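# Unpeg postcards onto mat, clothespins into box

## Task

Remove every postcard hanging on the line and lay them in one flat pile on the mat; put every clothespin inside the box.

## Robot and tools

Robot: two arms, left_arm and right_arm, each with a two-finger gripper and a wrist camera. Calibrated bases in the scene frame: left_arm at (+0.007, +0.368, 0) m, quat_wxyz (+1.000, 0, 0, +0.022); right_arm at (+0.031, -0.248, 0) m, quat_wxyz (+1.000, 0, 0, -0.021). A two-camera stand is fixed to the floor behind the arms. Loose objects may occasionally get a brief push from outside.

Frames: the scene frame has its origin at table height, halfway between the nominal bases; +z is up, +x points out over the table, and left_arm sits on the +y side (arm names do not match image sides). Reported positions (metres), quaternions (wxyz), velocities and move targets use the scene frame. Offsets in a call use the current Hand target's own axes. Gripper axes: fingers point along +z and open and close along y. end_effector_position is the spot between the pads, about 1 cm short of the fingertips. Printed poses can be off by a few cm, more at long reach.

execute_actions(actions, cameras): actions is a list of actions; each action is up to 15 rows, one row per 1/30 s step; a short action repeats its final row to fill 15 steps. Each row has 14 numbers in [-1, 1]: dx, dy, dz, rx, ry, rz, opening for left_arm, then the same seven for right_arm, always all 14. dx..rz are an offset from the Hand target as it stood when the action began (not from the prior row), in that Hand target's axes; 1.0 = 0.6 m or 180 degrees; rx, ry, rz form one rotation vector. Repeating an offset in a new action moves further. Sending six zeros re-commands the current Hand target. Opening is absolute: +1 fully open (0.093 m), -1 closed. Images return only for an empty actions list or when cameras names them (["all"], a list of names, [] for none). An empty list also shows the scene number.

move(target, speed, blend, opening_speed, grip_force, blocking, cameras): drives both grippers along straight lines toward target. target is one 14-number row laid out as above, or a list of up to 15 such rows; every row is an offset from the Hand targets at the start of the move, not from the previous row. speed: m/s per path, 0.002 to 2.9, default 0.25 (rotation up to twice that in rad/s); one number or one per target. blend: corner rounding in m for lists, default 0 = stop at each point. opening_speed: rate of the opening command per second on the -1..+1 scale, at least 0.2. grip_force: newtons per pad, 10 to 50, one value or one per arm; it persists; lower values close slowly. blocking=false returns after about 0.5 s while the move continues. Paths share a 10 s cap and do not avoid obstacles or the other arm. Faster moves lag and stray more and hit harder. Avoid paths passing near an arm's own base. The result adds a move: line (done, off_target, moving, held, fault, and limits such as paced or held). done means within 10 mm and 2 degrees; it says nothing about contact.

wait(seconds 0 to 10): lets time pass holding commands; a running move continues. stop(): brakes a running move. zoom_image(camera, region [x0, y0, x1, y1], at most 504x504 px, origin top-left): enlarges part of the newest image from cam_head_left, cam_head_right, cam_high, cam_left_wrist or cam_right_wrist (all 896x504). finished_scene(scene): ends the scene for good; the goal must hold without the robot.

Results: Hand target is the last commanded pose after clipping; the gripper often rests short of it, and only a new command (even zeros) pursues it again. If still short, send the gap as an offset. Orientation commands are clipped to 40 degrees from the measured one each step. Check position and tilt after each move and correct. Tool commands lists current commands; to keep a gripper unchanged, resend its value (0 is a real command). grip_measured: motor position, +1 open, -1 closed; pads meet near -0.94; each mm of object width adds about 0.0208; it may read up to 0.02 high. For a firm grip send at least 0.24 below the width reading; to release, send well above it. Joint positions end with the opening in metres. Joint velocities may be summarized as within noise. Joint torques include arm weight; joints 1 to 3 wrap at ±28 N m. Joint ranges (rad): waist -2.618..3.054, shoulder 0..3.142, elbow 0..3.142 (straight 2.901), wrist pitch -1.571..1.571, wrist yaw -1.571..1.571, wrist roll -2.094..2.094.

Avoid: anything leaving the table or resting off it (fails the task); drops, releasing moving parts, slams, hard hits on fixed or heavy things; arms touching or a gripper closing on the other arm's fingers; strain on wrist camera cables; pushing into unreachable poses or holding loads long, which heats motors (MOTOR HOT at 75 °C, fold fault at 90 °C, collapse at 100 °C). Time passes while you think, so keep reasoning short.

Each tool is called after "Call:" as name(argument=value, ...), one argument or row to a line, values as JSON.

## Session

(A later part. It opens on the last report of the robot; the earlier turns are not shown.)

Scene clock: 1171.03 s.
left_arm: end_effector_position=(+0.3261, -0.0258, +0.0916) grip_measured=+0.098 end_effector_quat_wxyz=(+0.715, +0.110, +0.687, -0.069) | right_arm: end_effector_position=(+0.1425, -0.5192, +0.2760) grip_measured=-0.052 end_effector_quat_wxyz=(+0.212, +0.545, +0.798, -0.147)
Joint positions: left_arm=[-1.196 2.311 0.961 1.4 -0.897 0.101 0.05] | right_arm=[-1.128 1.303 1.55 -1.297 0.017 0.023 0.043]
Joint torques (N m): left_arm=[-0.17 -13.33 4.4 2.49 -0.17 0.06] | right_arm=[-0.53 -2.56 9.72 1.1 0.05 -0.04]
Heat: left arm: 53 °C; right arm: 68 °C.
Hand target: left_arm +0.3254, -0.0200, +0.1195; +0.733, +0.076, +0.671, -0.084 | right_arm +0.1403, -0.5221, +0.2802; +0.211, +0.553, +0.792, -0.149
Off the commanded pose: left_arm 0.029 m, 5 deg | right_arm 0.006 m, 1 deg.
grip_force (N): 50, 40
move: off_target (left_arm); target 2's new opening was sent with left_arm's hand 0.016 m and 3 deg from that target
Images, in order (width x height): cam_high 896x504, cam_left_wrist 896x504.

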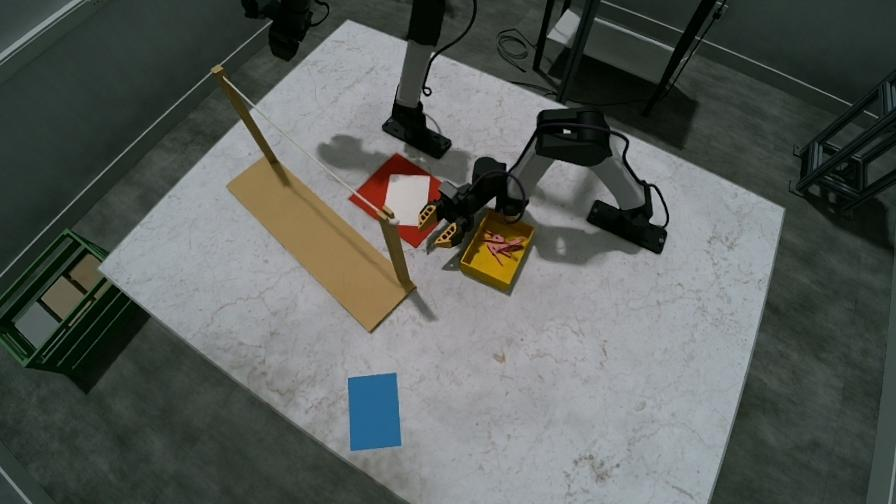

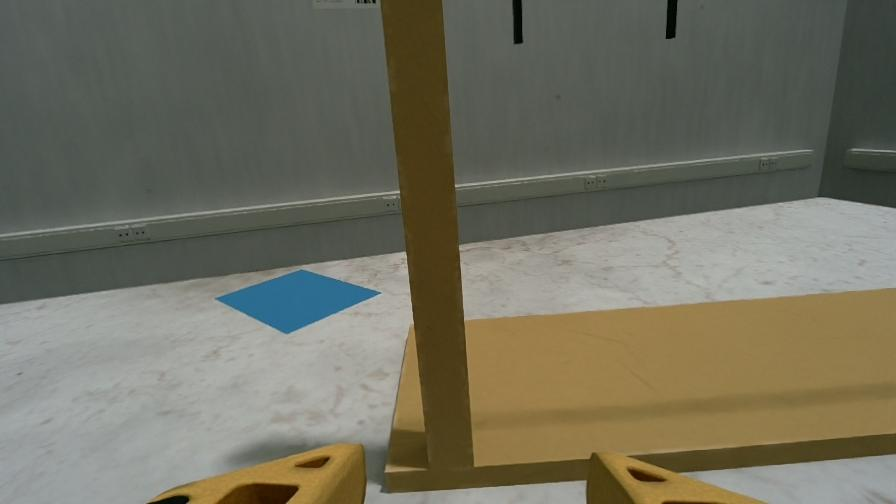

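Call:
move(
  target=[-0.1344,0.289,0.0042,0.0656,0.2219,0.018,0,0,0,0,0,0,0,-0.05],
  speed=0.2,
)

Scene clock: 1183.23 s.
left_arm: end_effector_position=(+0.3576, +0.1528, +0.1842) grip_measured=+0.002 end_effector_quat_wxyz=(+0.438, +0.188, +0.874, -0.092) | right_arm: end_effector_position=(+0.1425, -0.5192, +0.2760) grip_measured=-0.052 end_effector_quat_wxyz=(+0.212, +0.545, +0.798, -0.147)
Joint positions: left_arm=[-0.657 1.383 0.972 -0.241 -0.156 -0.113 0.045] | right_arm=[-1.128 1.303 1.55 -1.297 0.017 0.023 0.043]
Joint torques (N m): left_arm=[0.18 -6.41 10.45 1.92 0.19 0.06] | right_arm=[-0.49 -2.55 9.72 1.1 0.05 -0.03]
Heat: left arm: 53 °C; right arm: 68 °C.
Hand target: left_arm +0.3599, +0.1501, +0.1999; +0.451, +0.192, +0.866, -0.100 | right_arm +0.1403, -0.5221, +0.2802; +0.211, +0.553, +0.792, -0.149
Off the commanded pose: left_arm 0.016 m, 2 deg | right_arm 0.006 m, 1 deg.
grip_force (N): 50, 40
move: off_target (left_arm)

Call:
execute_actions(
  actions=[],
  cameras=["cam_high","cam_left_wrist"],
)

Scene clock: 1193.83 s.
left_arm: end_effector_position=(+0.3575, +0.1527, +0.1841) grip_measured=+0.002 end_effector_quat_wxyz=(+0.438, +0.188, +0.874, -0.092) | right_arm: end_effector_position=(+0.1425, -0.5192, +0.2760) grip_measured=-0.052 end_effector_quat_wxyz=(+0.212, +0.545, +0.798, -0.147)
Joint positions: left_arm=[-0.657 1.383 0.972 -0.242 -0.155 -0.113 0.045] | right_arm=[-1.128 1.303 1.55 -1.297 0.017 0.023 0.043]
Joint velocities: within noise
Joint torques (N m): left_arm=[0.16 -6.39 10.45 1.95 0.16 0.06] | right_arm=[-0.51 -2.52 9.73 1.11 0.06 -0.03]
Heat: left arm: 50 °C; right arm: 68 °C.
Hand target: left_arm +0.3599, +0.1501, +0.1999; +0.451, +0.192, +0.866, -0.100 | right_arm +0.1403, -0.5221, +0.2802; +0.211, +0.553, +0.792, -0.149
Tool commands: left_gripper/opening=+0.0 right_gripper/opening=-0.05
Off the commanded pose: left_arm 0.016 m, 2 deg | right_arm 0.006 m, 1 deg.
grip_force (N): 50, 40
Images, in order (width x height): cam_high 896x504, cam_left_wrist 896x504.

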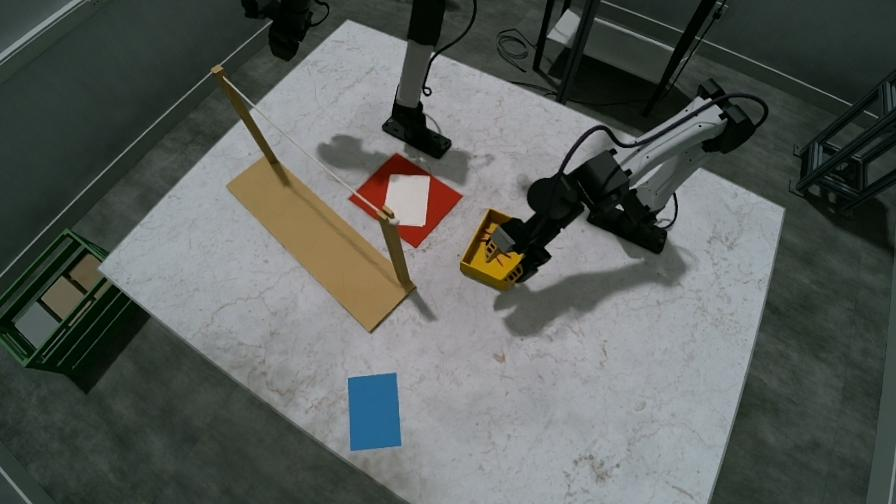

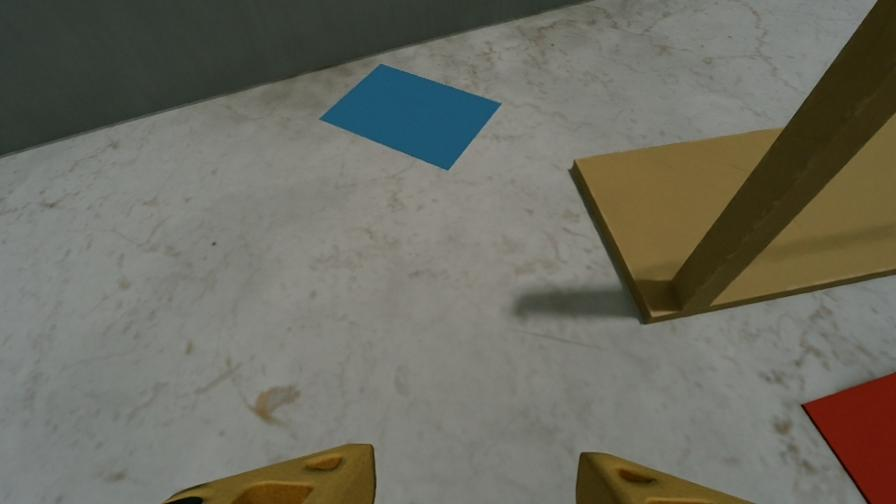

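Call:
move(
  target=[-0.1485,0.0625,0.444,0,0,0,0,0,0,0,0,0,0,-0.05],
  speed=0.15,
  cameras=["cam_high","cam_left_wrist"],
)

Scene clock: 1201.40 s.
left_arm: end_effector_position=(+0.6167, +0.0719, +0.1265) grip_measured=+0.002 end_effector_quat_wxyz=(+0.454, +0.184, +0.866, -0.099) | right_arm: end_effector_position=(+0.1425, -0.5192, +0.2760) grip_measured=-0.052 end_effector_quat_wxyz=(+0.212, +0.545, +0.798, -0.147)
Joint positions: left_arm=[-0.502 2.467 2.171 -0.307 -0.029 -0.024 0.045] | right_arm=[-1.128 1.303 1.55 -1.297 0.017 0.023 0.043]
Joint torques (N m): left_arm=[0.23 -12.05 10.43 1.99 0.23 0.07] | right_arm=[-0.53 -2.58 9.7 1.11 0.05 -0.03]
Heat: left arm: 50 °C; right arm: 68 °C.
Hand target: left_arm +0.6200, +0.0705, +0.1201; +0.451, +0.192, +0.866, -0.100 | right_arm +0.1403, -0.5221, +0.2802; +0.211, +0.553, +0.792, -0.149
Off the commanded pose: left_arm 0.007 m, 1 deg | right_arm 0.006 m, 1 deg.
grip_force (N): 50, 40
move: done
Images, in order (width x height): cam_high 896x504, cam_left_wrist 896x504.

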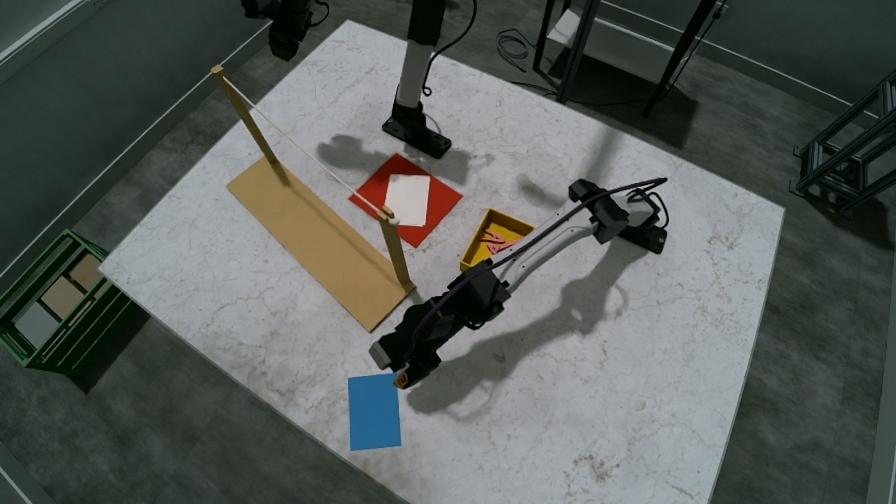

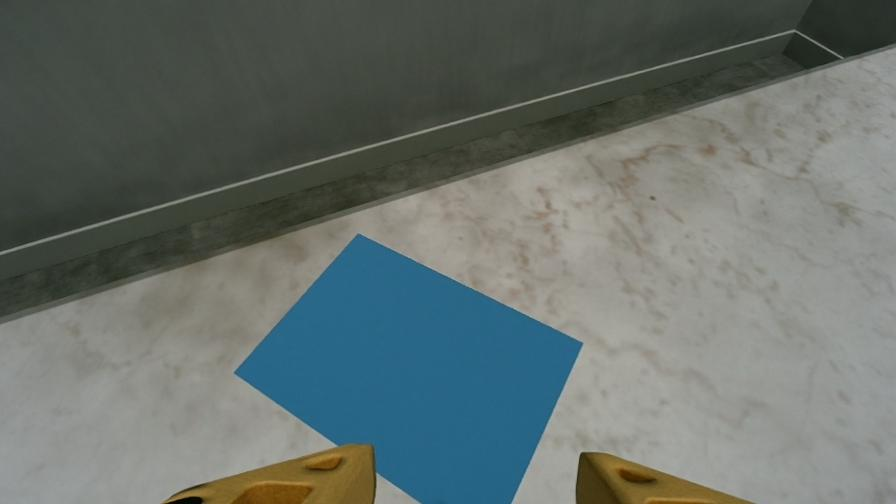

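Call:
move(
  target=[0.0512,0.0003,0.1592,0,0,0,0,0,0,0,0,0,0,-0.05],
  speed=0.1,
  cameras=["cam_left_wrist"],
)

Scene clock: 1210.23 s.
left_arm: end_effector_position=(+0.6717, +0.0441, +0.0451) grip_measured=+0.002 end_effector_quat_wxyz=(+0.477, +0.183, +0.853, -0.105) | right_arm: end_effector_position=(+0.1425, -0.5192, +0.2760) grip_measured=-0.052 end_effector_quat_wxyz=(+0.212, +0.545, +0.798, -0.147)
Joint positions: left_arm=[-0.502 2.999 2.842 -0.394 -0.025 -0.021 0.045] | right_arm=[-1.128 1.303 1.55 -1.297 0.017 0.023 0.043]
Joint torques (N m): left_arm=[0.43 -14.08 10.39 2.1 0.22 0.07] | right_arm=[-0.51 -2.55 9.72 1.1 0.05 -0.04]
Heat: left arm: 52 °C; right arm: 68 °C.
Hand target: left_arm +0.6750, +0.0451, +0.0402; +0.451, +0.192, +0.866, -0.100 | right_arm +0.1403, -0.5221, +0.2802; +0.211, +0.553, +0.792, -0.149
Off the commanded pose: left_arm 0.006 m, 3 deg | right_arm 0.006 m, 1 deg.
elbow stopped short (left arm): the move would have taken joint 3 (elbow) straighter than the controller allows.
grip_force (N): 50, 40
move: off_target (left_arm)
Images, in order (width x height): cam_left_wrist 896x504.

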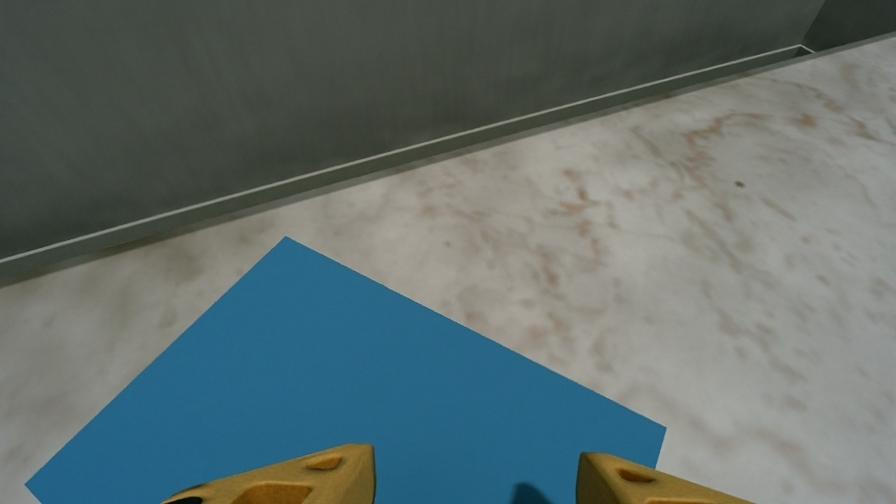

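Call:
move(
  target=[0.038,-0.007,0.0038,0,0.02,0,-0.3,0,0,0,0,0,0,-0.05],
  speed=0.05,
  cameras=["cam_left_wrist"],
)

Scene clock: 1216.87 s.
left_arm: end_effector_position=(+0.6633, +0.0482, +0.0310) grip_measured=-0.298 end_effector_quat_wxyz=(+0.447, +0.188, +0.869, -0.098) | right_arm: end_effector_position=(+0.1425, -0.5192, +0.2760) grip_measured=-0.052 end_effector_quat_wxyz=(+0.212, +0.545, +0.798, -0.147)
Joint positions: left_arm=[-0.502 2.999 2.842 -0.464 -0.025 -0.021 0.031] | right_arm=[-1.128 1.303 1.55 -1.297 0.017 0.023 0.043]
Joint torques (N m): left_arm=[-0.16 -13.57 10.35 1.93 0.16 0.02] | right_arm=[-0.49 -2.59 9.77 1.11 0.05 -0.03]
Heat: left arm: 53 °C; right arm: 68 °C.
Hand target: left_arm +0.6631, +0.0461, +0.0202; +0.423, +0.195, +0.880, -0.093 | right_arm +0.1403, -0.5221, +0.2802; +0.211, +0.553, +0.792, -0.149
Off the commanded pose: left_arm 0.011 m, 3 deg | right_arm 0.006 m, 1 deg.
elbow stopped short (left arm): the move would have taken joint 3 (elbow) straighter than the controller allows.
grip_force (N): 50, 40
move: off_target (left_arm)
Images, in order (width x height): cam_left_wrist 896x504.

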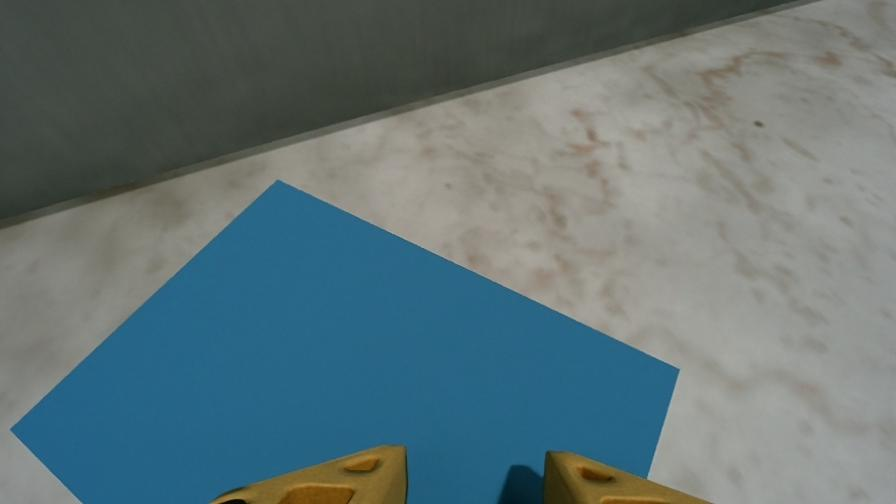

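Call:
move(
  target=[0.022,-0.0033,-0.0063,0,0,0,-0.3,0,0,0,0,0,0,-0.05],
  speed=0.04,
  cameras=["cam_left_wrist"],
)

Scene clock: 1222.70 s.
left_arm: end_effector_position=(+0.6631, +0.0483, +0.0211) grip_measured=-0.298 end_effector_quat_wxyz=(+0.448, +0.188, +0.869, -0.098) | right_arm: end_effector_position=(+0.1425, -0.5192, +0.2760) grip_measured=-0.052 end_effector_quat_wxyz=(+0.212, +0.545, +0.798, -0.147)
Joint positions: left_arm=[-0.502 2.963 2.727 -0.382 -0.025 -0.02 0.031] | right_arm=[-1.128 1.303 1.55 -1.297 0.017 0.023 0.043]
Joint torques (N m): left_arm=[-0.53 -17.4 5.94 1.58 0.11 -0.03] | right_arm=[-0.51 -2.56 9.69 1.1 0.06 -0.03]
Heat: left arm: 55 °C; right arm: 69 °C.
Hand target: left_arm +0.6521, +0.0490, +0.0123; +0.423, +0.195, +0.880, -0.093 | right_arm +0.1403, -0.5221, +0.2802; +0.211, +0.553, +0.792, -0.149
Off the commanded pose: left_arm 0.014 m, 3 deg | right_arm 0.006 m, 1 deg.
grip_force (N): 50, 40
move: off_target (left_arm)
Images, in order (width x height): cam_left_wrist 896x504.

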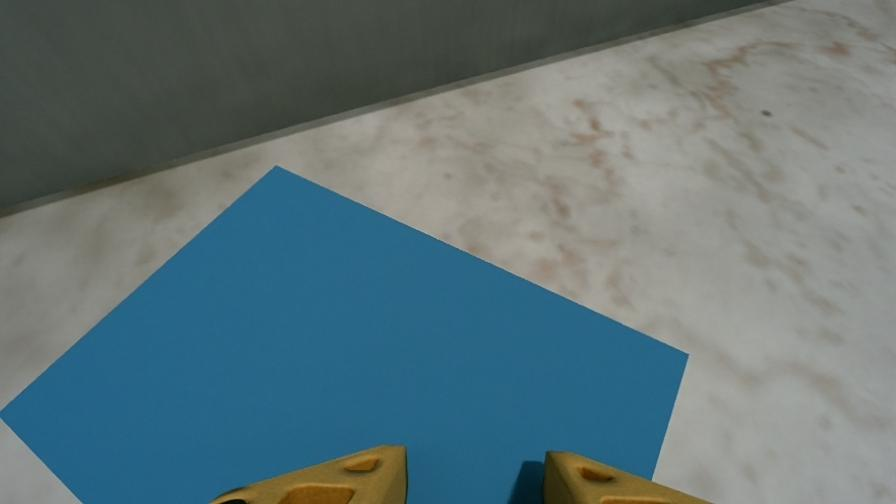

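Call:
move(
  target=[0.0218,-0.001,-0.0015,0,0,0,-0.3,0,0,0,0,0,0,-0.05],
  speed=0.04,
  cameras=["cam_left_wrist"],
)

Scene clock: 1227.53 s.
left_arm: end_effector_position=(+0.6592, +0.0493, +0.0204) grip_measured=-0.298 end_effector_quat_wxyz=(+0.460, +0.187, +0.862, -0.101) | right_arm: end_effector_position=(+0.1425, -0.5192, +0.2760) grip_measured=-0.052 end_effector_quat_wxyz=(+0.212, +0.545, +0.798, -0.147)
Joint positions: left_arm=[-0.504 2.864 2.503 -0.229 -0.025 -0.02 0.031] | right_arm=[-1.128 1.303 1.55 -1.297 0.017 0.023 0.043]
Joint torques (N m): left_arm=[-0.58 -16.72 5.75 1.42 0.11 -0.03] | right_arm=[-0.51 -2.59 9.68 1.1 0.05 -0.04]
Heat: left arm: 62 °C; right arm: 69 °C.
Hand target: left_arm +0.6437, +0.0521, +0.0026; +0.423, +0.195, +0.880, -0.093 | right_arm +0.1403, -0.5221, +0.2802; +0.211, +0.553, +0.792, -0.149
Off the commanded pose: left_arm 0.024 m, 5 deg | right_arm 0.006 m, 1 deg.
grip_force (N): 50, 40
move: off_target (left_arm)
Images, in order (width x height): cam_left_wrist 896x504.

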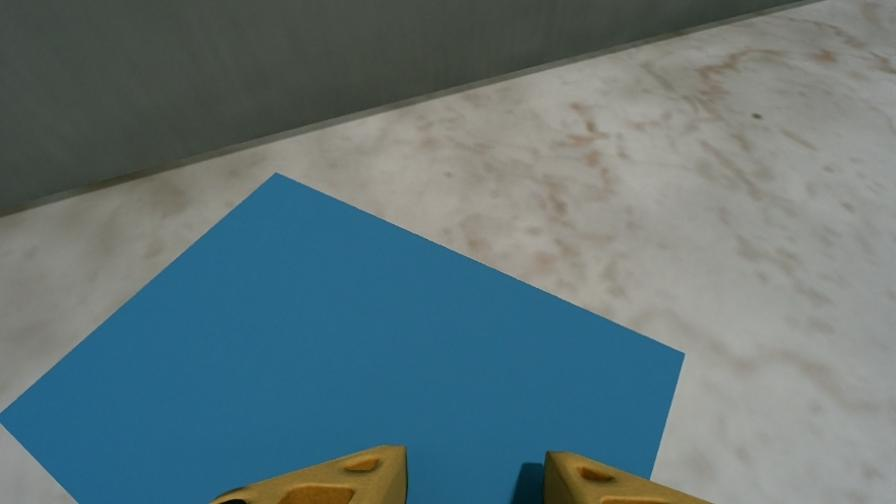

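Call:
move(
  target=[0.0623,0,-0.0675,0,0,0,-0.3,0,0,0,0,0,0,-0.05],
  speed=0.05,
  cameras=["cam_left_wrist"],
)

Scene clock: 1234.07 s.
left_arm: end_effector_position=(+0.6115, +0.0704, +0.0189) grip_measured=-0.298 end_effector_quat_wxyz=(+0.464, +0.188, +0.859, -0.103) | right_arm: end_effector_position=(+0.1425, -0.5192, +0.2760) grip_measured=-0.052 end_effector_quat_wxyz=(+0.212, +0.545, +0.798, -0.147)
Joint positions: left_arm=[-0.507 2.567 1.896 0.091 -0.025 -0.02 0.031] | right_arm=[-1.128 1.303 1.55 -1.297 0.017 0.023 0.043]
Joint torques (N m): left_arm=[-0.54 -15.12 5.3 1.36 0.09 -0.06] | right_arm=[-0.53 -2.55 9.73 1.1 0.04 -0.03]
Heat: left arm: 64 °C; right arm: 69 °C.
Hand target: left_arm +0.5939, +0.0753, -0.0013; +0.423, +0.195, +0.880, -0.094 | right_arm +0.1403, -0.5221, +0.2802; +0.211, +0.553, +0.792, -0.149
Off the commanded pose: left_arm 0.027 m, 5 deg | right_arm 0.006 m, 1 deg.
grip_force (N): 50, 40
move: off_target (left_arm)
Images, in order (width x height): cam_left_wrist 896x504.

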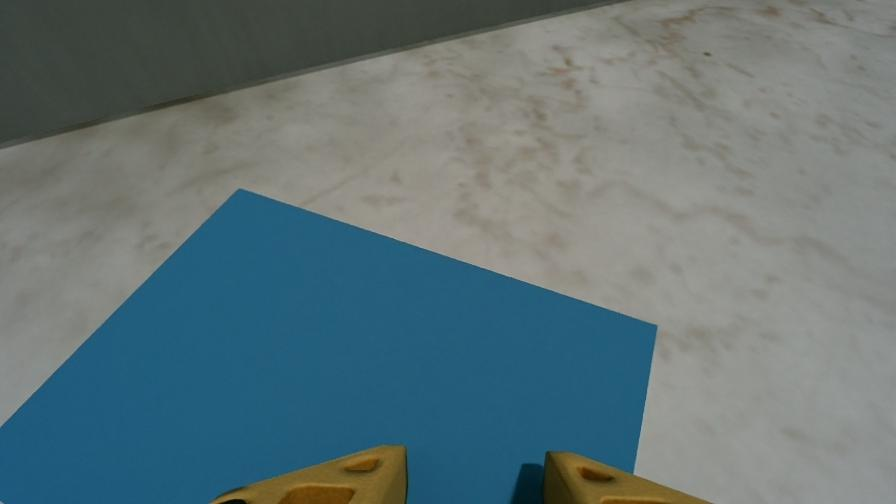

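Call:
move(
  target=[0.0912,0.1392,-0.1257,-0.0434,0,-0.0347,-0.3,0,0,0,0,0,0,-0.05],
  speed=0.06,
  cameras=["cam_left_wrist"],
)

Scene clock: 1242.20 s.
left_arm: end_effector_position=(+0.5561, +0.1743, +0.0171) grip_measured=-0.298 end_effector_quat_wxyz=(+0.461, +0.134, +0.874, -0.076) | right_arm: end_effector_position=(+0.1425, -0.5192, +0.2760) grip_measured=-0.052 end_effector_quat_wxyz=(+0.212, +0.545, +0.798, -0.147)
Joint positions: left_arm=[-0.389 2.265 1.325 0.342 -0.025 -0.029 0.031] | right_arm=[-1.128 1.303 1.55 -1.297 0.017 0.023 0.043]
Joint torques (N m): left_arm=[0.79 -12.81 4.86 1.44 -0.28 -0.23] | right_arm=[-0.54 -2.61 9.72 1.1 0.05 -0.03]
Heat: left arm: 66 °C; right arm: 69 °C.
Hand target: left_arm +0.5448, +0.1905, +0.0030; +0.430, +0.118, +0.893, -0.056 | right_arm +0.1403, -0.5221, +0.2802; +0.211, +0.553, +0.792, -0.149
Off the commanded pose: left_arm 0.024 m, 5 deg | right_arm 0.006 m, 1 deg.
grip_force (N): 50, 40
move: off_target (left_arm)
Images, in order (width x height): cam_left_wrist 896x504.

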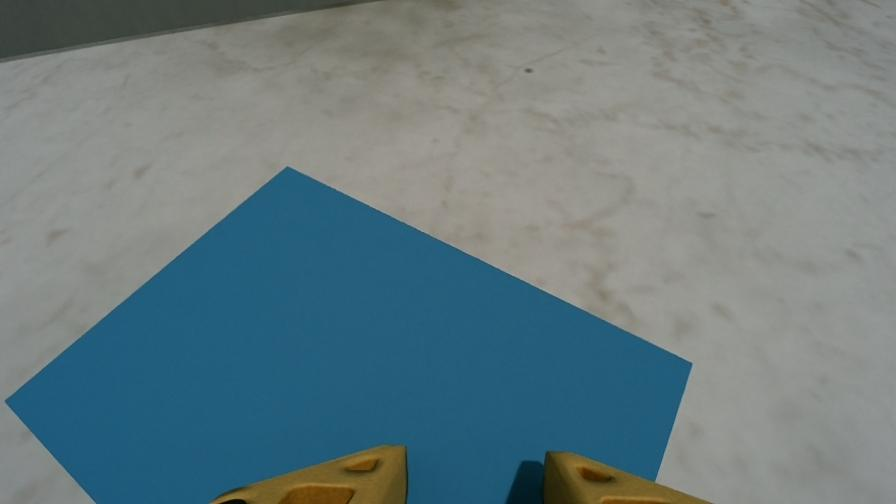

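Call:
move(
  target=[0.0838,0.1877,-0.1077,-0.0651,0,-0.052,-0.3,0,0,0,0,0,0,-0.05],
  speed=0.07,
  cameras=["cam_left_wrist"],
)

Scene clock: 1248.20 s.
left_arm: end_effector_position=(+0.5081, +0.3078, +0.0160) grip_measured=-0.298 end_effector_quat_wxyz=(+0.461, +0.017, +0.887, -0.018) | right_arm: end_effector_position=(+0.1425, -0.5192, +0.2760) grip_measured=-0.052 end_effector_quat_wxyz=(+0.212, +0.545, +0.798, -0.147)
Joint positions: left_arm=[-0.185 2.055 0.949 0.493 -0.069 -0.067 0.031] | right_arm=[-1.128 1.303 1.55 -1.297 0.017 0.023 0.043]
Joint torques (N m): left_arm=[0.72 -10.45 4.4 1.52 -0.31 -0.21] | right_arm=[-0.55 -2.56 9.72 1.09 0.05 -0.04]
Heat: left arm: 66 °C; right arm: 69 °C.
Hand target: left_arm +0.4950, +0.3203, +0.0042; +0.434, +0.000, +0.901, +0.000 | right_arm +0.1403, -0.5221, +0.2802; +0.211, +0.553, +0.792, -0.149
Off the commanded pose: left_arm 0.022 m, 5 deg | right_arm 0.006 m, 1 deg.
grip_force (N): 50, 40
move: off_target (left_arm)
Images, in order (width x height): cam_left_wrist 896x504.

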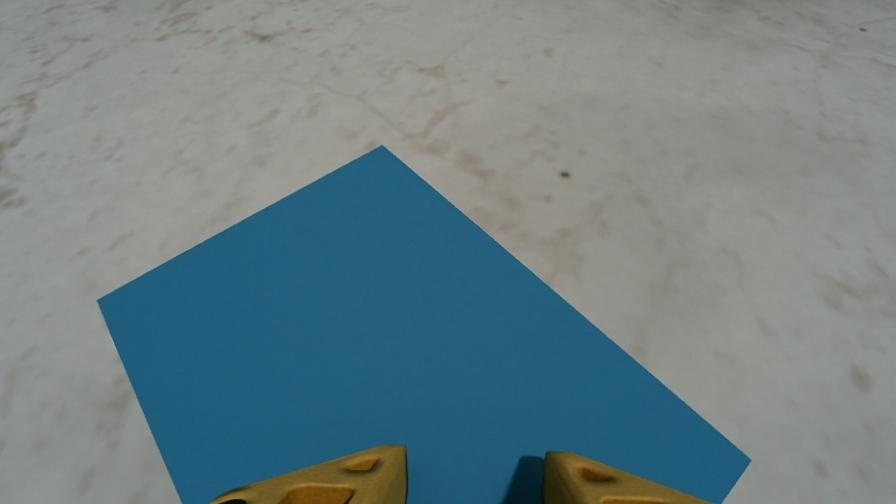

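Call:
move(
  target=[
    [-0.0755,0,-0.039,0,0,0,-0.3,0,0,0,0,0,0,-0.05],
    [-0.1151,0.02,0.0105,0,0,0,0.3,0,0,0,0,0,0,-0.05],
  ],
  speed=0.1,
  cameras=["cam_left_wrist"],
)

Scene clock: 1271.87 s.
left_arm: end_effector_position=(+0.5376, +0.3329, +0.0559) grip_measured=+0.298 end_effector_quat_wxyz=(+0.434, -0.006, +0.901, +0.001) | right_arm: end_effector_position=(+0.1425, -0.5192, +0.2760) grip_measured=-0.052 end_effector_quat_wxyz=(+0.212, +0.545, +0.798, -0.147)
Joint positions: left_arm=[-0.133 2.023 1.176 0.173 -0.076 -0.066 0.059] | right_arm=[-1.128 1.303 1.55 -1.297 0.017 0.023 0.043]
Joint torques (N m): left_arm=[0.09 -8.4 9.18 1.94 0.13 0.06] | right_arm=[-0.54 -2.56 9.7 1.1 0.05 -0.04]
Heat: left arm: 65 °C; right arm: 69 °C.
Hand target: left_arm +0.5429, +0.3322, +0.0541; +0.434, +0.000, +0.901, +0.000 | right_arm +0.1403, -0.5221, +0.2802; +0.211, +0.553, +0.792, -0.149
Off the commanded pose: left_arm 0.006 m, 1 deg | right_arm 0.006 m, 1 deg.
grip_force (N): 50, 40
move: done
Images, in order (width x height): cam_left_wrist 896x504.

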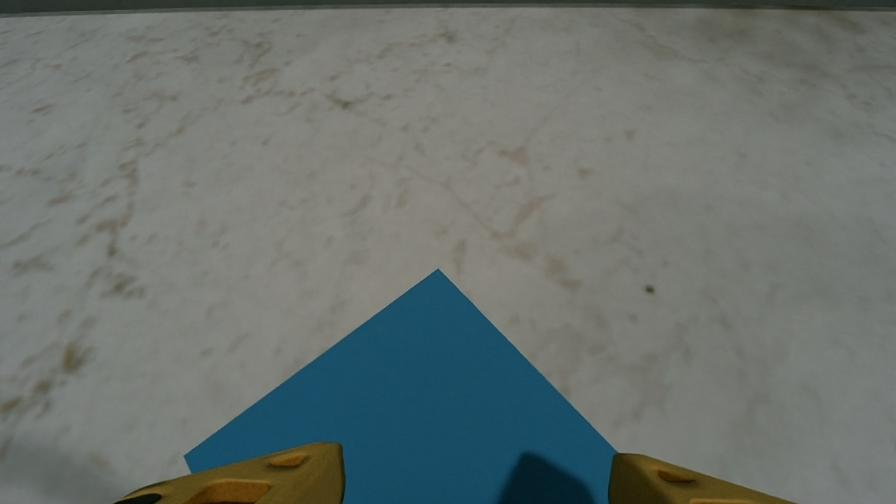

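Call:
move(
  target=[
    [0.0651,0,0.052,0,0,0,0.3,0,0,0,0,0,0,-0.05],
    [0.0651,0,0.052,-0.0651,0,-0.047,0.3,0,0,0,0,0,0,-0.05],
  ],
  speed=0.06,
  cameras=["cam_left_wrist"],
)

Scene clock: 1278.93 s.
left_arm: end_effector_position=(+0.5460, +0.3304, +0.0185) grip_measured=+0.298 end_effector_quat_wxyz=(+0.449, -0.102, +0.886, +0.048) | right_arm: end_effector_position=(+0.1425, -0.5192, +0.2760) grip_measured=-0.052 end_effector_quat_wxyz=(+0.212, +0.545, +0.798, -0.147)
Joint positions: left_arm=[-0.207 2.16 1.186 0.303 -0.309 -0.244 0.059] | right_arm=[-1.128 1.303 1.55 -1.297 0.017 0.023 0.043]
Joint torques (N m): left_arm=[-0.44 -8.35 8.05 1.62 -0.32 -0.21] | right_arm=[-0.51 -2.56 9.7 1.1 0.05 -0.03]
Heat: left arm: 63 °C; right arm: 69 °C.
Hand target: left_arm +0.5429, +0.3323, +0.0041; +0.430, -0.110, +0.894, +0.060 | right_arm +0.1403, -0.5221, +0.2802; +0.211, +0.553, +0.792, -0.149
Off the commanded pose: left_arm 0.015 m, 3 deg | right_arm 0.006 m, 1 deg.
grip_force (N): 50, 40
move: off_target (left_arm)
Images, in order (width x height): cam_left_wrist 896x504.

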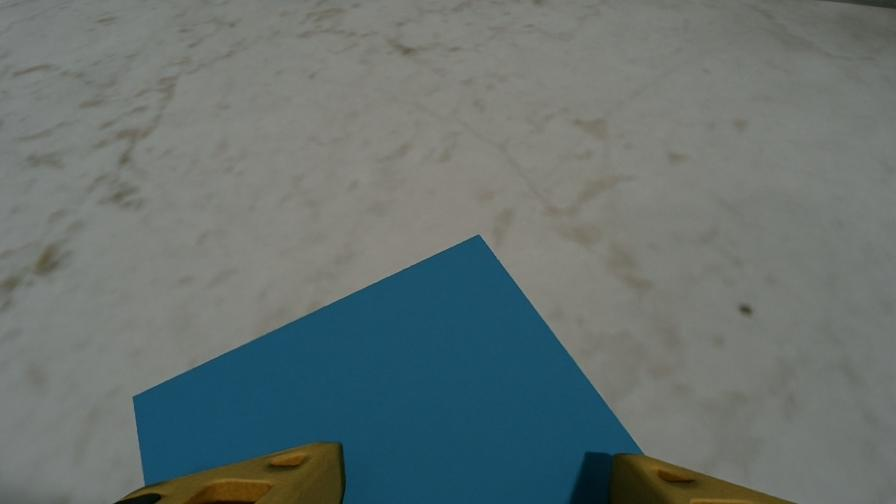

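Call:
move(
  target=[0,0,0,-0.0868,0,-0.061,0.3,0,0,0,0,0,0,-0.05],
  speed=0.06,
  cameras=["cam_left_wrist"],
)

Scene clock: 1291.37 s.
left_arm: end_effector_position=(+0.5469, +0.3320, +0.0185) grip_measured=+0.298 end_effector_quat_wxyz=(+0.432, -0.252, +0.857, +0.127) | right_arm: end_effector_position=(+0.1425, -0.5192, +0.2760) grip_measured=-0.052 end_effector_quat_wxyz=(+0.212, +0.545, +0.798, -0.147)
Joint positions: left_arm=[-0.294 2.243 1.382 0.034 -0.629 -0.57 0.059] | right_arm=[-1.128 1.303 1.55 -1.297 0.017 0.023 0.043]
Joint torques (N m): left_arm=[-0.51 -8.94 8.13 1.35 -0.37 -0.21] | right_arm=[-0.5 -2.56 9.76 1.09 0.05 -0.03]
Heat: left arm: 62 °C; right arm: 70 °C.
Hand target: left_arm +0.5429, +0.3323, +0.0041; +0.415, -0.253, +0.863, +0.140 | right_arm +0.1403, -0.5221, +0.2802; +0.211, +0.553, +0.792, -0.149
Off the commanded pose: left_arm 0.015 m, 3 deg | right_arm 0.006 m, 1 deg.
grip_force (N): 50, 40
move: off_target (left_arm)
Images, in order (width x height): cam_left_wrist 896x504.

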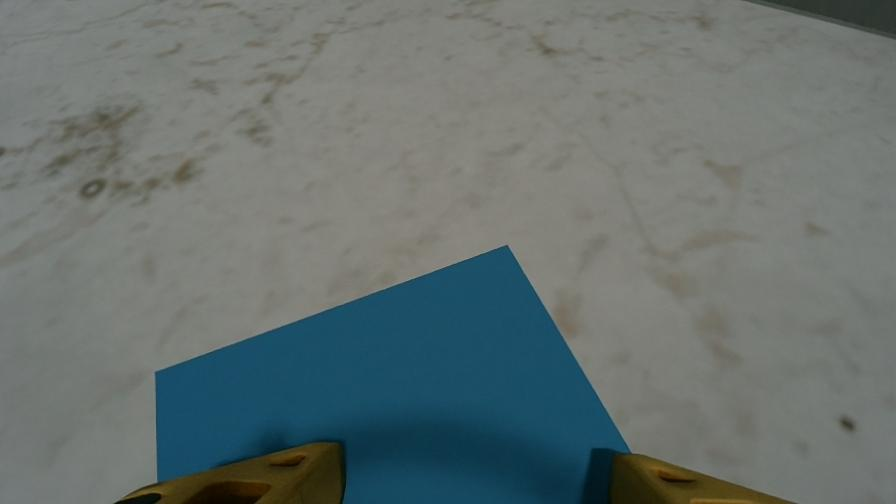

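Call:
move(
  target=[0,0,0,-0.0874,0.0035,-0.0656,0.3,0,0,0,0,0,0,-0.05],
  speed=0.06,
  cameras=["cam_left_wrist","cam_high"],
)

Scene clock: 1298.33 s.
left_arm: end_effector_position=(+0.5481, +0.3323, +0.0188) grip_measured=+0.298 end_effector_quat_wxyz=(+0.398, -0.398, +0.803, +0.196) | right_arm: end_effector_position=(+0.1425, -0.5192, +0.2760) grip_measured=-0.052 end_effector_quat_wxyz=(+0.212, +0.545, +0.798, -0.147)
Joint positions: left_arm=[-0.343 2.421 1.776 -0.499 -0.841 -1.026 0.059] | right_arm=[-1.128 1.303 1.55 -1.297 0.017 0.023 0.043]
Joint torques (N m): left_arm=[-0.47 -9.88 8.23 0.82 -0.49 -0.22] | right_arm=[-0.51 -2.56 9.7 1.1 0.06 -0.03]
Heat: left arm: 61 °C; right arm: 70 °C.
Hand target: left_arm +0.5429, +0.3323, +0.0040; +0.384, -0.395, +0.807, +0.212 | right_arm +0.1403, -0.5221, +0.2802; +0.211, +0.553, +0.792, -0.149
Off the commanded pose: left_arm 0.016 m, 2 deg | right_arm 0.006 m, 1 deg.
grip_force (N): 50, 40
move: off_target (left_arm)
Images, in order (width x height): cam_high 896x504, cam_left_wrist 896x504.

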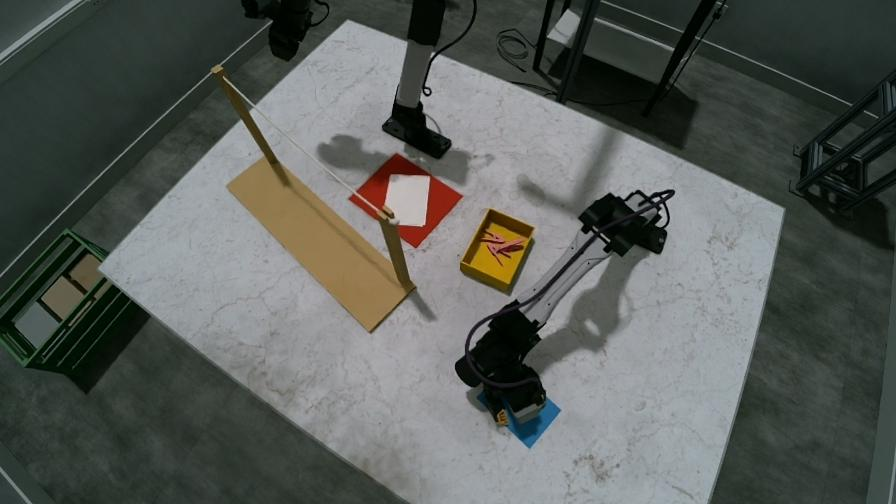

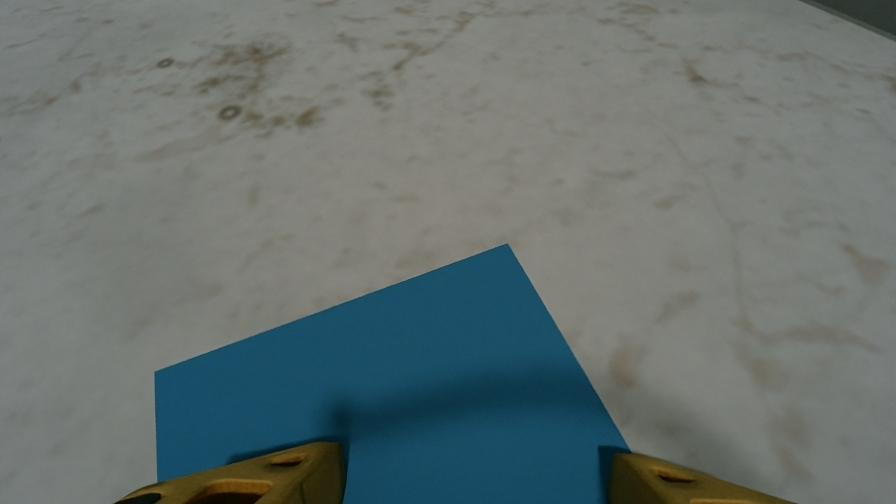

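Call:
move(
  target=[
    [-0.0656,0.0032,-0.0512,0,0,0,0.3,0,0,0,0,0,0,-0.05],
    [-0.0056,-0.0076,-0.1287,0.0656,-0.0032,0.0512,0.3,0,0,0,0,0,0,-0.05],
  ],
  speed=0.1,
  cameras=["cam_left_wrist","cam_high"],
)

Scene clock: 1318.00 s.
left_arm: end_effector_position=(+0.5083, +0.2853, +0.0344) grip_measured=+0.298 end_effector_quat_wxyz=(+0.390, -0.282, +0.858, +0.179) | right_arm: end_effector_position=(+0.1425, -0.5192, +0.2760) grip_measured=-0.052 end_effector_quat_wxyz=(+0.212, +0.545, +0.798, -0.147)
Joint positions: left_arm=[-0.443 2.233 1.52 -0.391 -0.786 -0.839 0.059] | right_arm=[-1.128 1.303 1.55 -1.297 0.017 0.023 0.043]
Joint torques (N m): left_arm=[-0.25 -15.01 6.27 1.45 -0.3 0.05] | right_arm=[-0.5 -2.58 9.73 1.11 0.05 -0.02]
Heat: left arm: 60 °C; right arm: 70 °C.
Hand target: left_arm +0.5129, +0.2813, +0.0541; +0.408, -0.286, +0.852, +0.159 | right_arm +0.1403, -0.5221, +0.2802; +0.211, +0.553, +0.792, -0.149
Off the commanded pose: left_arm 0.021 m, 3 deg | right_arm 0.006 m, 1 deg.
grip_force (N): 50, 40
move: off_target (left_arm)
Images, in order (width x height): cam_high 896x504, cam_left_wrist 896x504.

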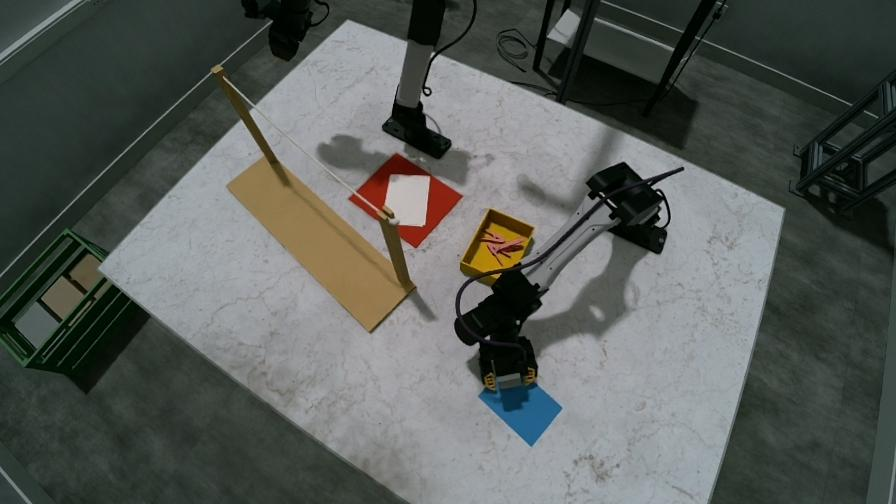

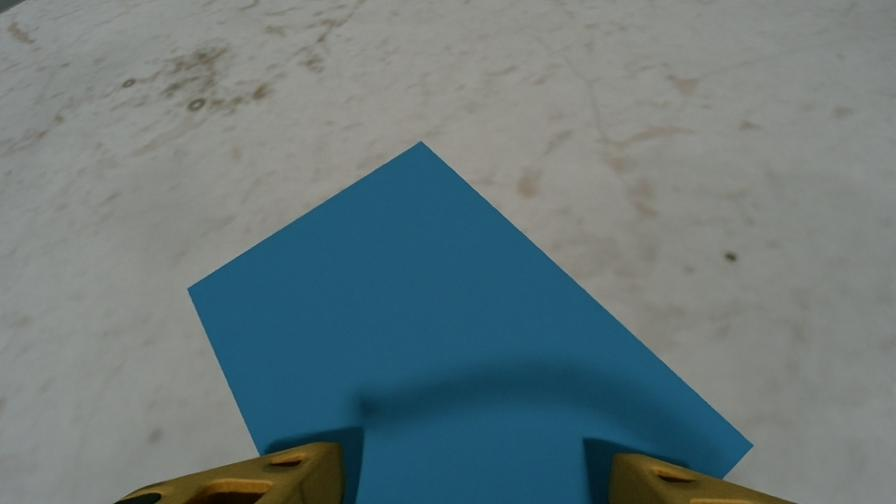

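Call:
move(
  target=[0.0655,-0.0031,0.0513,0,0,-0.015,0.3,0,0,0,0,0,0,-0.05],
  speed=0.05,
  cameras=["cam_left_wrist"],
)

Scene clock: 1325.37 s.
left_arm: end_effector_position=(+0.5147, +0.2827, +0.0189) grip_measured=+0.298 end_effector_quat_wxyz=(+0.418, -0.304, +0.842, +0.152) | right_arm: end_effector_position=(+0.1425, -0.5192, +0.2760) grip_measured=-0.052 end_effector_quat_wxyz=(+0.212, +0.545, +0.798, -0.147)
Joint positions: left_arm=[-0.443 2.256 1.457 -0.228 -0.787 -0.863 0.059] | right_arm=[-1.128 1.303 1.55 -1.297 0.017 0.023 0.043]
Joint torques (N m): left_arm=[-0.24 -9.2 5.94 1.5 -0.25 -0.2] | right_arm=[-0.53 -2.58 9.66 1.1 0.05 -0.03]
Heat: left arm: 65 °C; right arm: 70 °C.
Hand target: left_arm +0.5129, +0.2814, +0.0042; +0.412, -0.306, +0.845, +0.150 | right_arm +0.1403, -0.5221, +0.2802; +0.211, +0.553, +0.792, -0.149
Off the commanded pose: left_arm 0.015 m, 1 deg | right_arm 0.006 m, 1 deg.
grip_force (N): 50, 40
move: off_target (left_arm)
Images, in order (width x height): cam_left_wrist 896x504.

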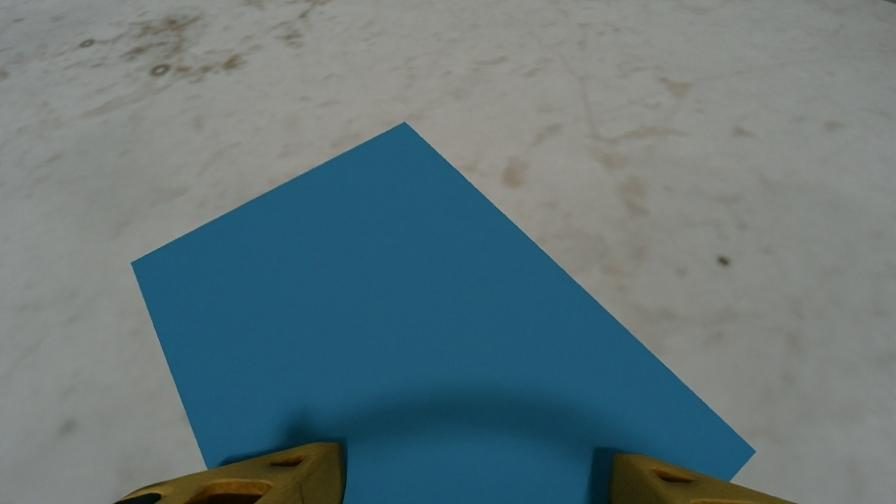

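Call:
move(
  target=[-0.0392,0.2722,0.051,-0.0306,0,-0.0219,0.3,0,0,0,0,0,0,-0.05],
  speed=0.07,
  cameras=["cam_left_wrist"],
)

Scene clock: 1331.27 s.
left_arm: end_effector_position=(+0.4493, +0.4302, +0.0156) grip_measured=+0.298 end_effector_quat_wxyz=(+0.428, -0.361, +0.810, +0.177) | right_arm: end_effector_position=(+0.1425, -0.5192, +0.2760) grip_measured=-0.052 end_effector_quat_wxyz=(+0.212, +0.545, +0.798, -0.147)
Joint positions: left_arm=[-0.152 2 0.932 0.213 -0.711 -0.671 0.059] | right_arm=[-1.128 1.303 1.55 -1.297 0.017 0.023 0.043]
Joint torques (N m): left_arm=[0.88 -9.37 4.1 1.26 0.11 -0.05] | right_arm=[-0.5 -2.56 9.69 1.1 0.06 -0.03]
Heat: left arm: 65 °C; right arm: 70 °C.
Hand target: left_arm +0.4378, +0.4316, +0.0039; +0.402, -0.355, +0.826, +0.176 | right_arm +0.1403, -0.5221, +0.2802; +0.211, +0.553, +0.792, -0.149
Off the commanded pose: left_arm 0.016 m, 4 deg | right_arm 0.006 m, 1 deg.
grip_force (N): 50, 40
move: off_target (left_arm)
Images, in order (width x height): cam_left_wrist 896x504.

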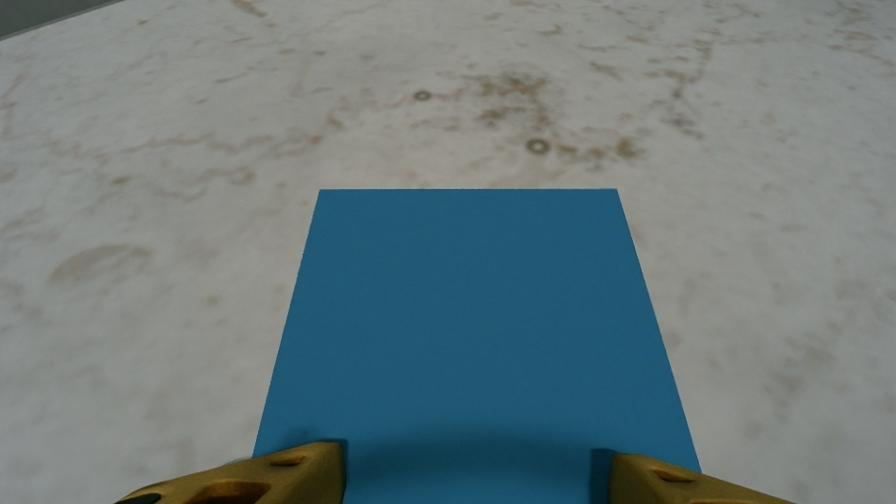

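Call:
move(
  target=[-0.0537,0.2215,0.0708,0,0,0.008,0.3,0,0,0,0,0,0,-0.05],
  speed=0.06,
  cameras=["cam_left_wrist"],
)

Scene clock: 1342.87 s.
left_arm: end_effector_position=(+0.3878, +0.5661, +0.0146) grip_measured=+0.298 end_effector_quat_wxyz=(+0.423, -0.352, +0.813, +0.187) | right_arm: end_effector_position=(+0.1425, -0.5192, +0.2760) grip_measured=-0.052 end_effector_quat_wxyz=(+0.212, +0.545, +0.798, -0.147)
Joint positions: left_arm=[0.282 1.885 0.678 0.535 -0.405 -0.295 0.059] | right_arm=[-1.128 1.303 1.55 -1.297 0.017 0.023 0.043]
Joint torques (N m): left_arm=[0.61 -8.25 4.12 1.54 0.21 0.06] | right_arm=[-0.5 -2.58 9.73 1.11 0.05 -0.03]
Heat: left arm: 62 °C; right arm: 70 °C.
Hand target: left_arm +0.3778, +0.5616, +0.0040; +0.400, -0.344, +0.830, +0.181 | right_arm +0.1403, -0.5221, +0.2802; +0.211, +0.553, +0.792, -0.149
Off the commanded pose: left_arm 0.015 m, 4 deg | right_arm 0.006 m, 1 deg.
grip_force (N): 50, 40
move: off_target (left_arm)
Images, in order (width x height): cam_left_wrist 896x504.

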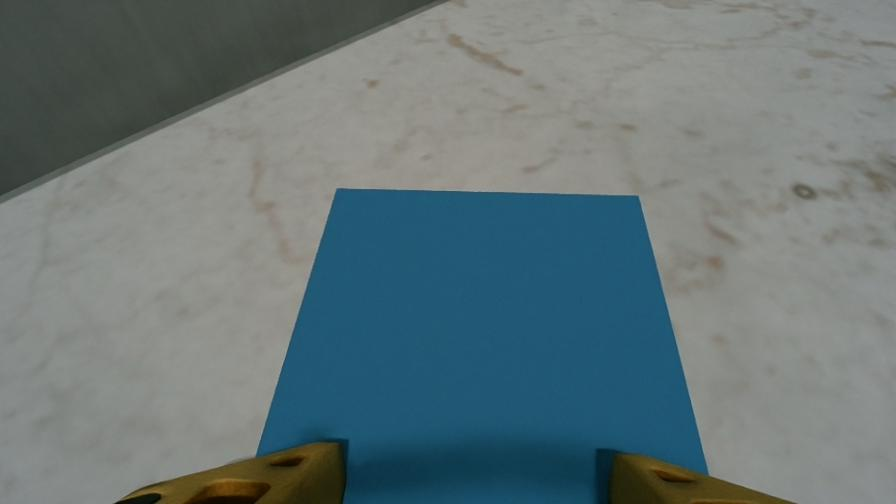

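Call:
move(
  target=[0,0,0,-0.0876,0.0028,-0.0653,0.3,0,0,0,0,0,0,-0.05],
  speed=0.06,
  cameras=["cam_left_wrist"],
)

Scene clock: 1353.33 s.
left_arm: end_effector_position=(+0.3827, +0.5638, +0.0158) grip_measured=+0.298 end_effector_quat_wxyz=(+0.383, -0.478, +0.752, +0.242) | right_arm: end_effector_position=(+0.1425, -0.5192, +0.2760) grip_measured=-0.052 end_effector_quat_wxyz=(+0.212, +0.545, +0.798, -0.147)
Joint positions: left_arm=[0.182 1.925 0.835 0.221 -0.688 -0.646 0.059] | right_arm=[-1.128 1.303 1.55 -1.297 0.017 0.023 0.043]
Joint torques (N m): left_arm=[-0.49 -5.96 6.83 1.21 -0.33 -0.22] | right_arm=[-0.5 -2.55 9.7 1.09 0.05 -0.03]
Heat: left arm: 60 °C; right arm: 70 °C.
Hand target: left_arm +0.3779, +0.5616, +0.0040; +0.362, -0.479, +0.760, +0.250 | right_arm +0.1403, -0.5221, +0.2802; +0.211, +0.553, +0.792, -0.149
Off the commanded pose: left_arm 0.013 m, 3 deg | right_arm 0.006 m, 1 deg.
grip_force (N): 50, 40
move: off_target (left_arm)
Images, in order (width x height): cam_left_wrist 896x504.

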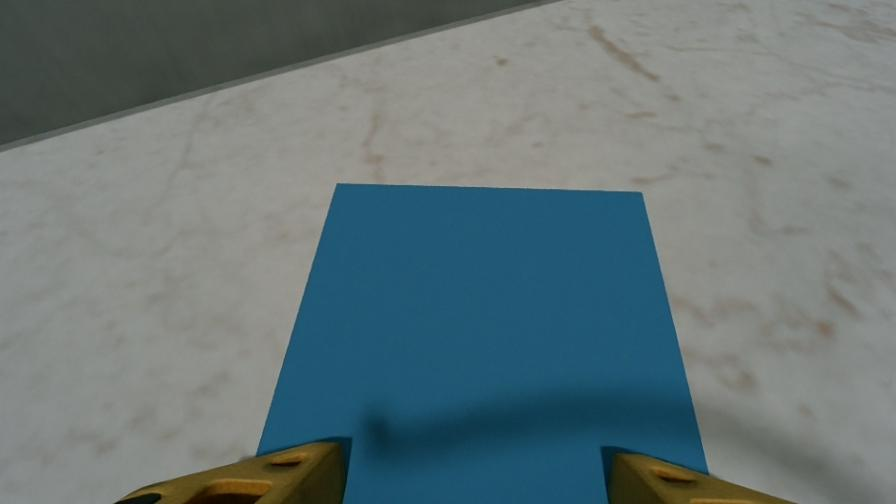

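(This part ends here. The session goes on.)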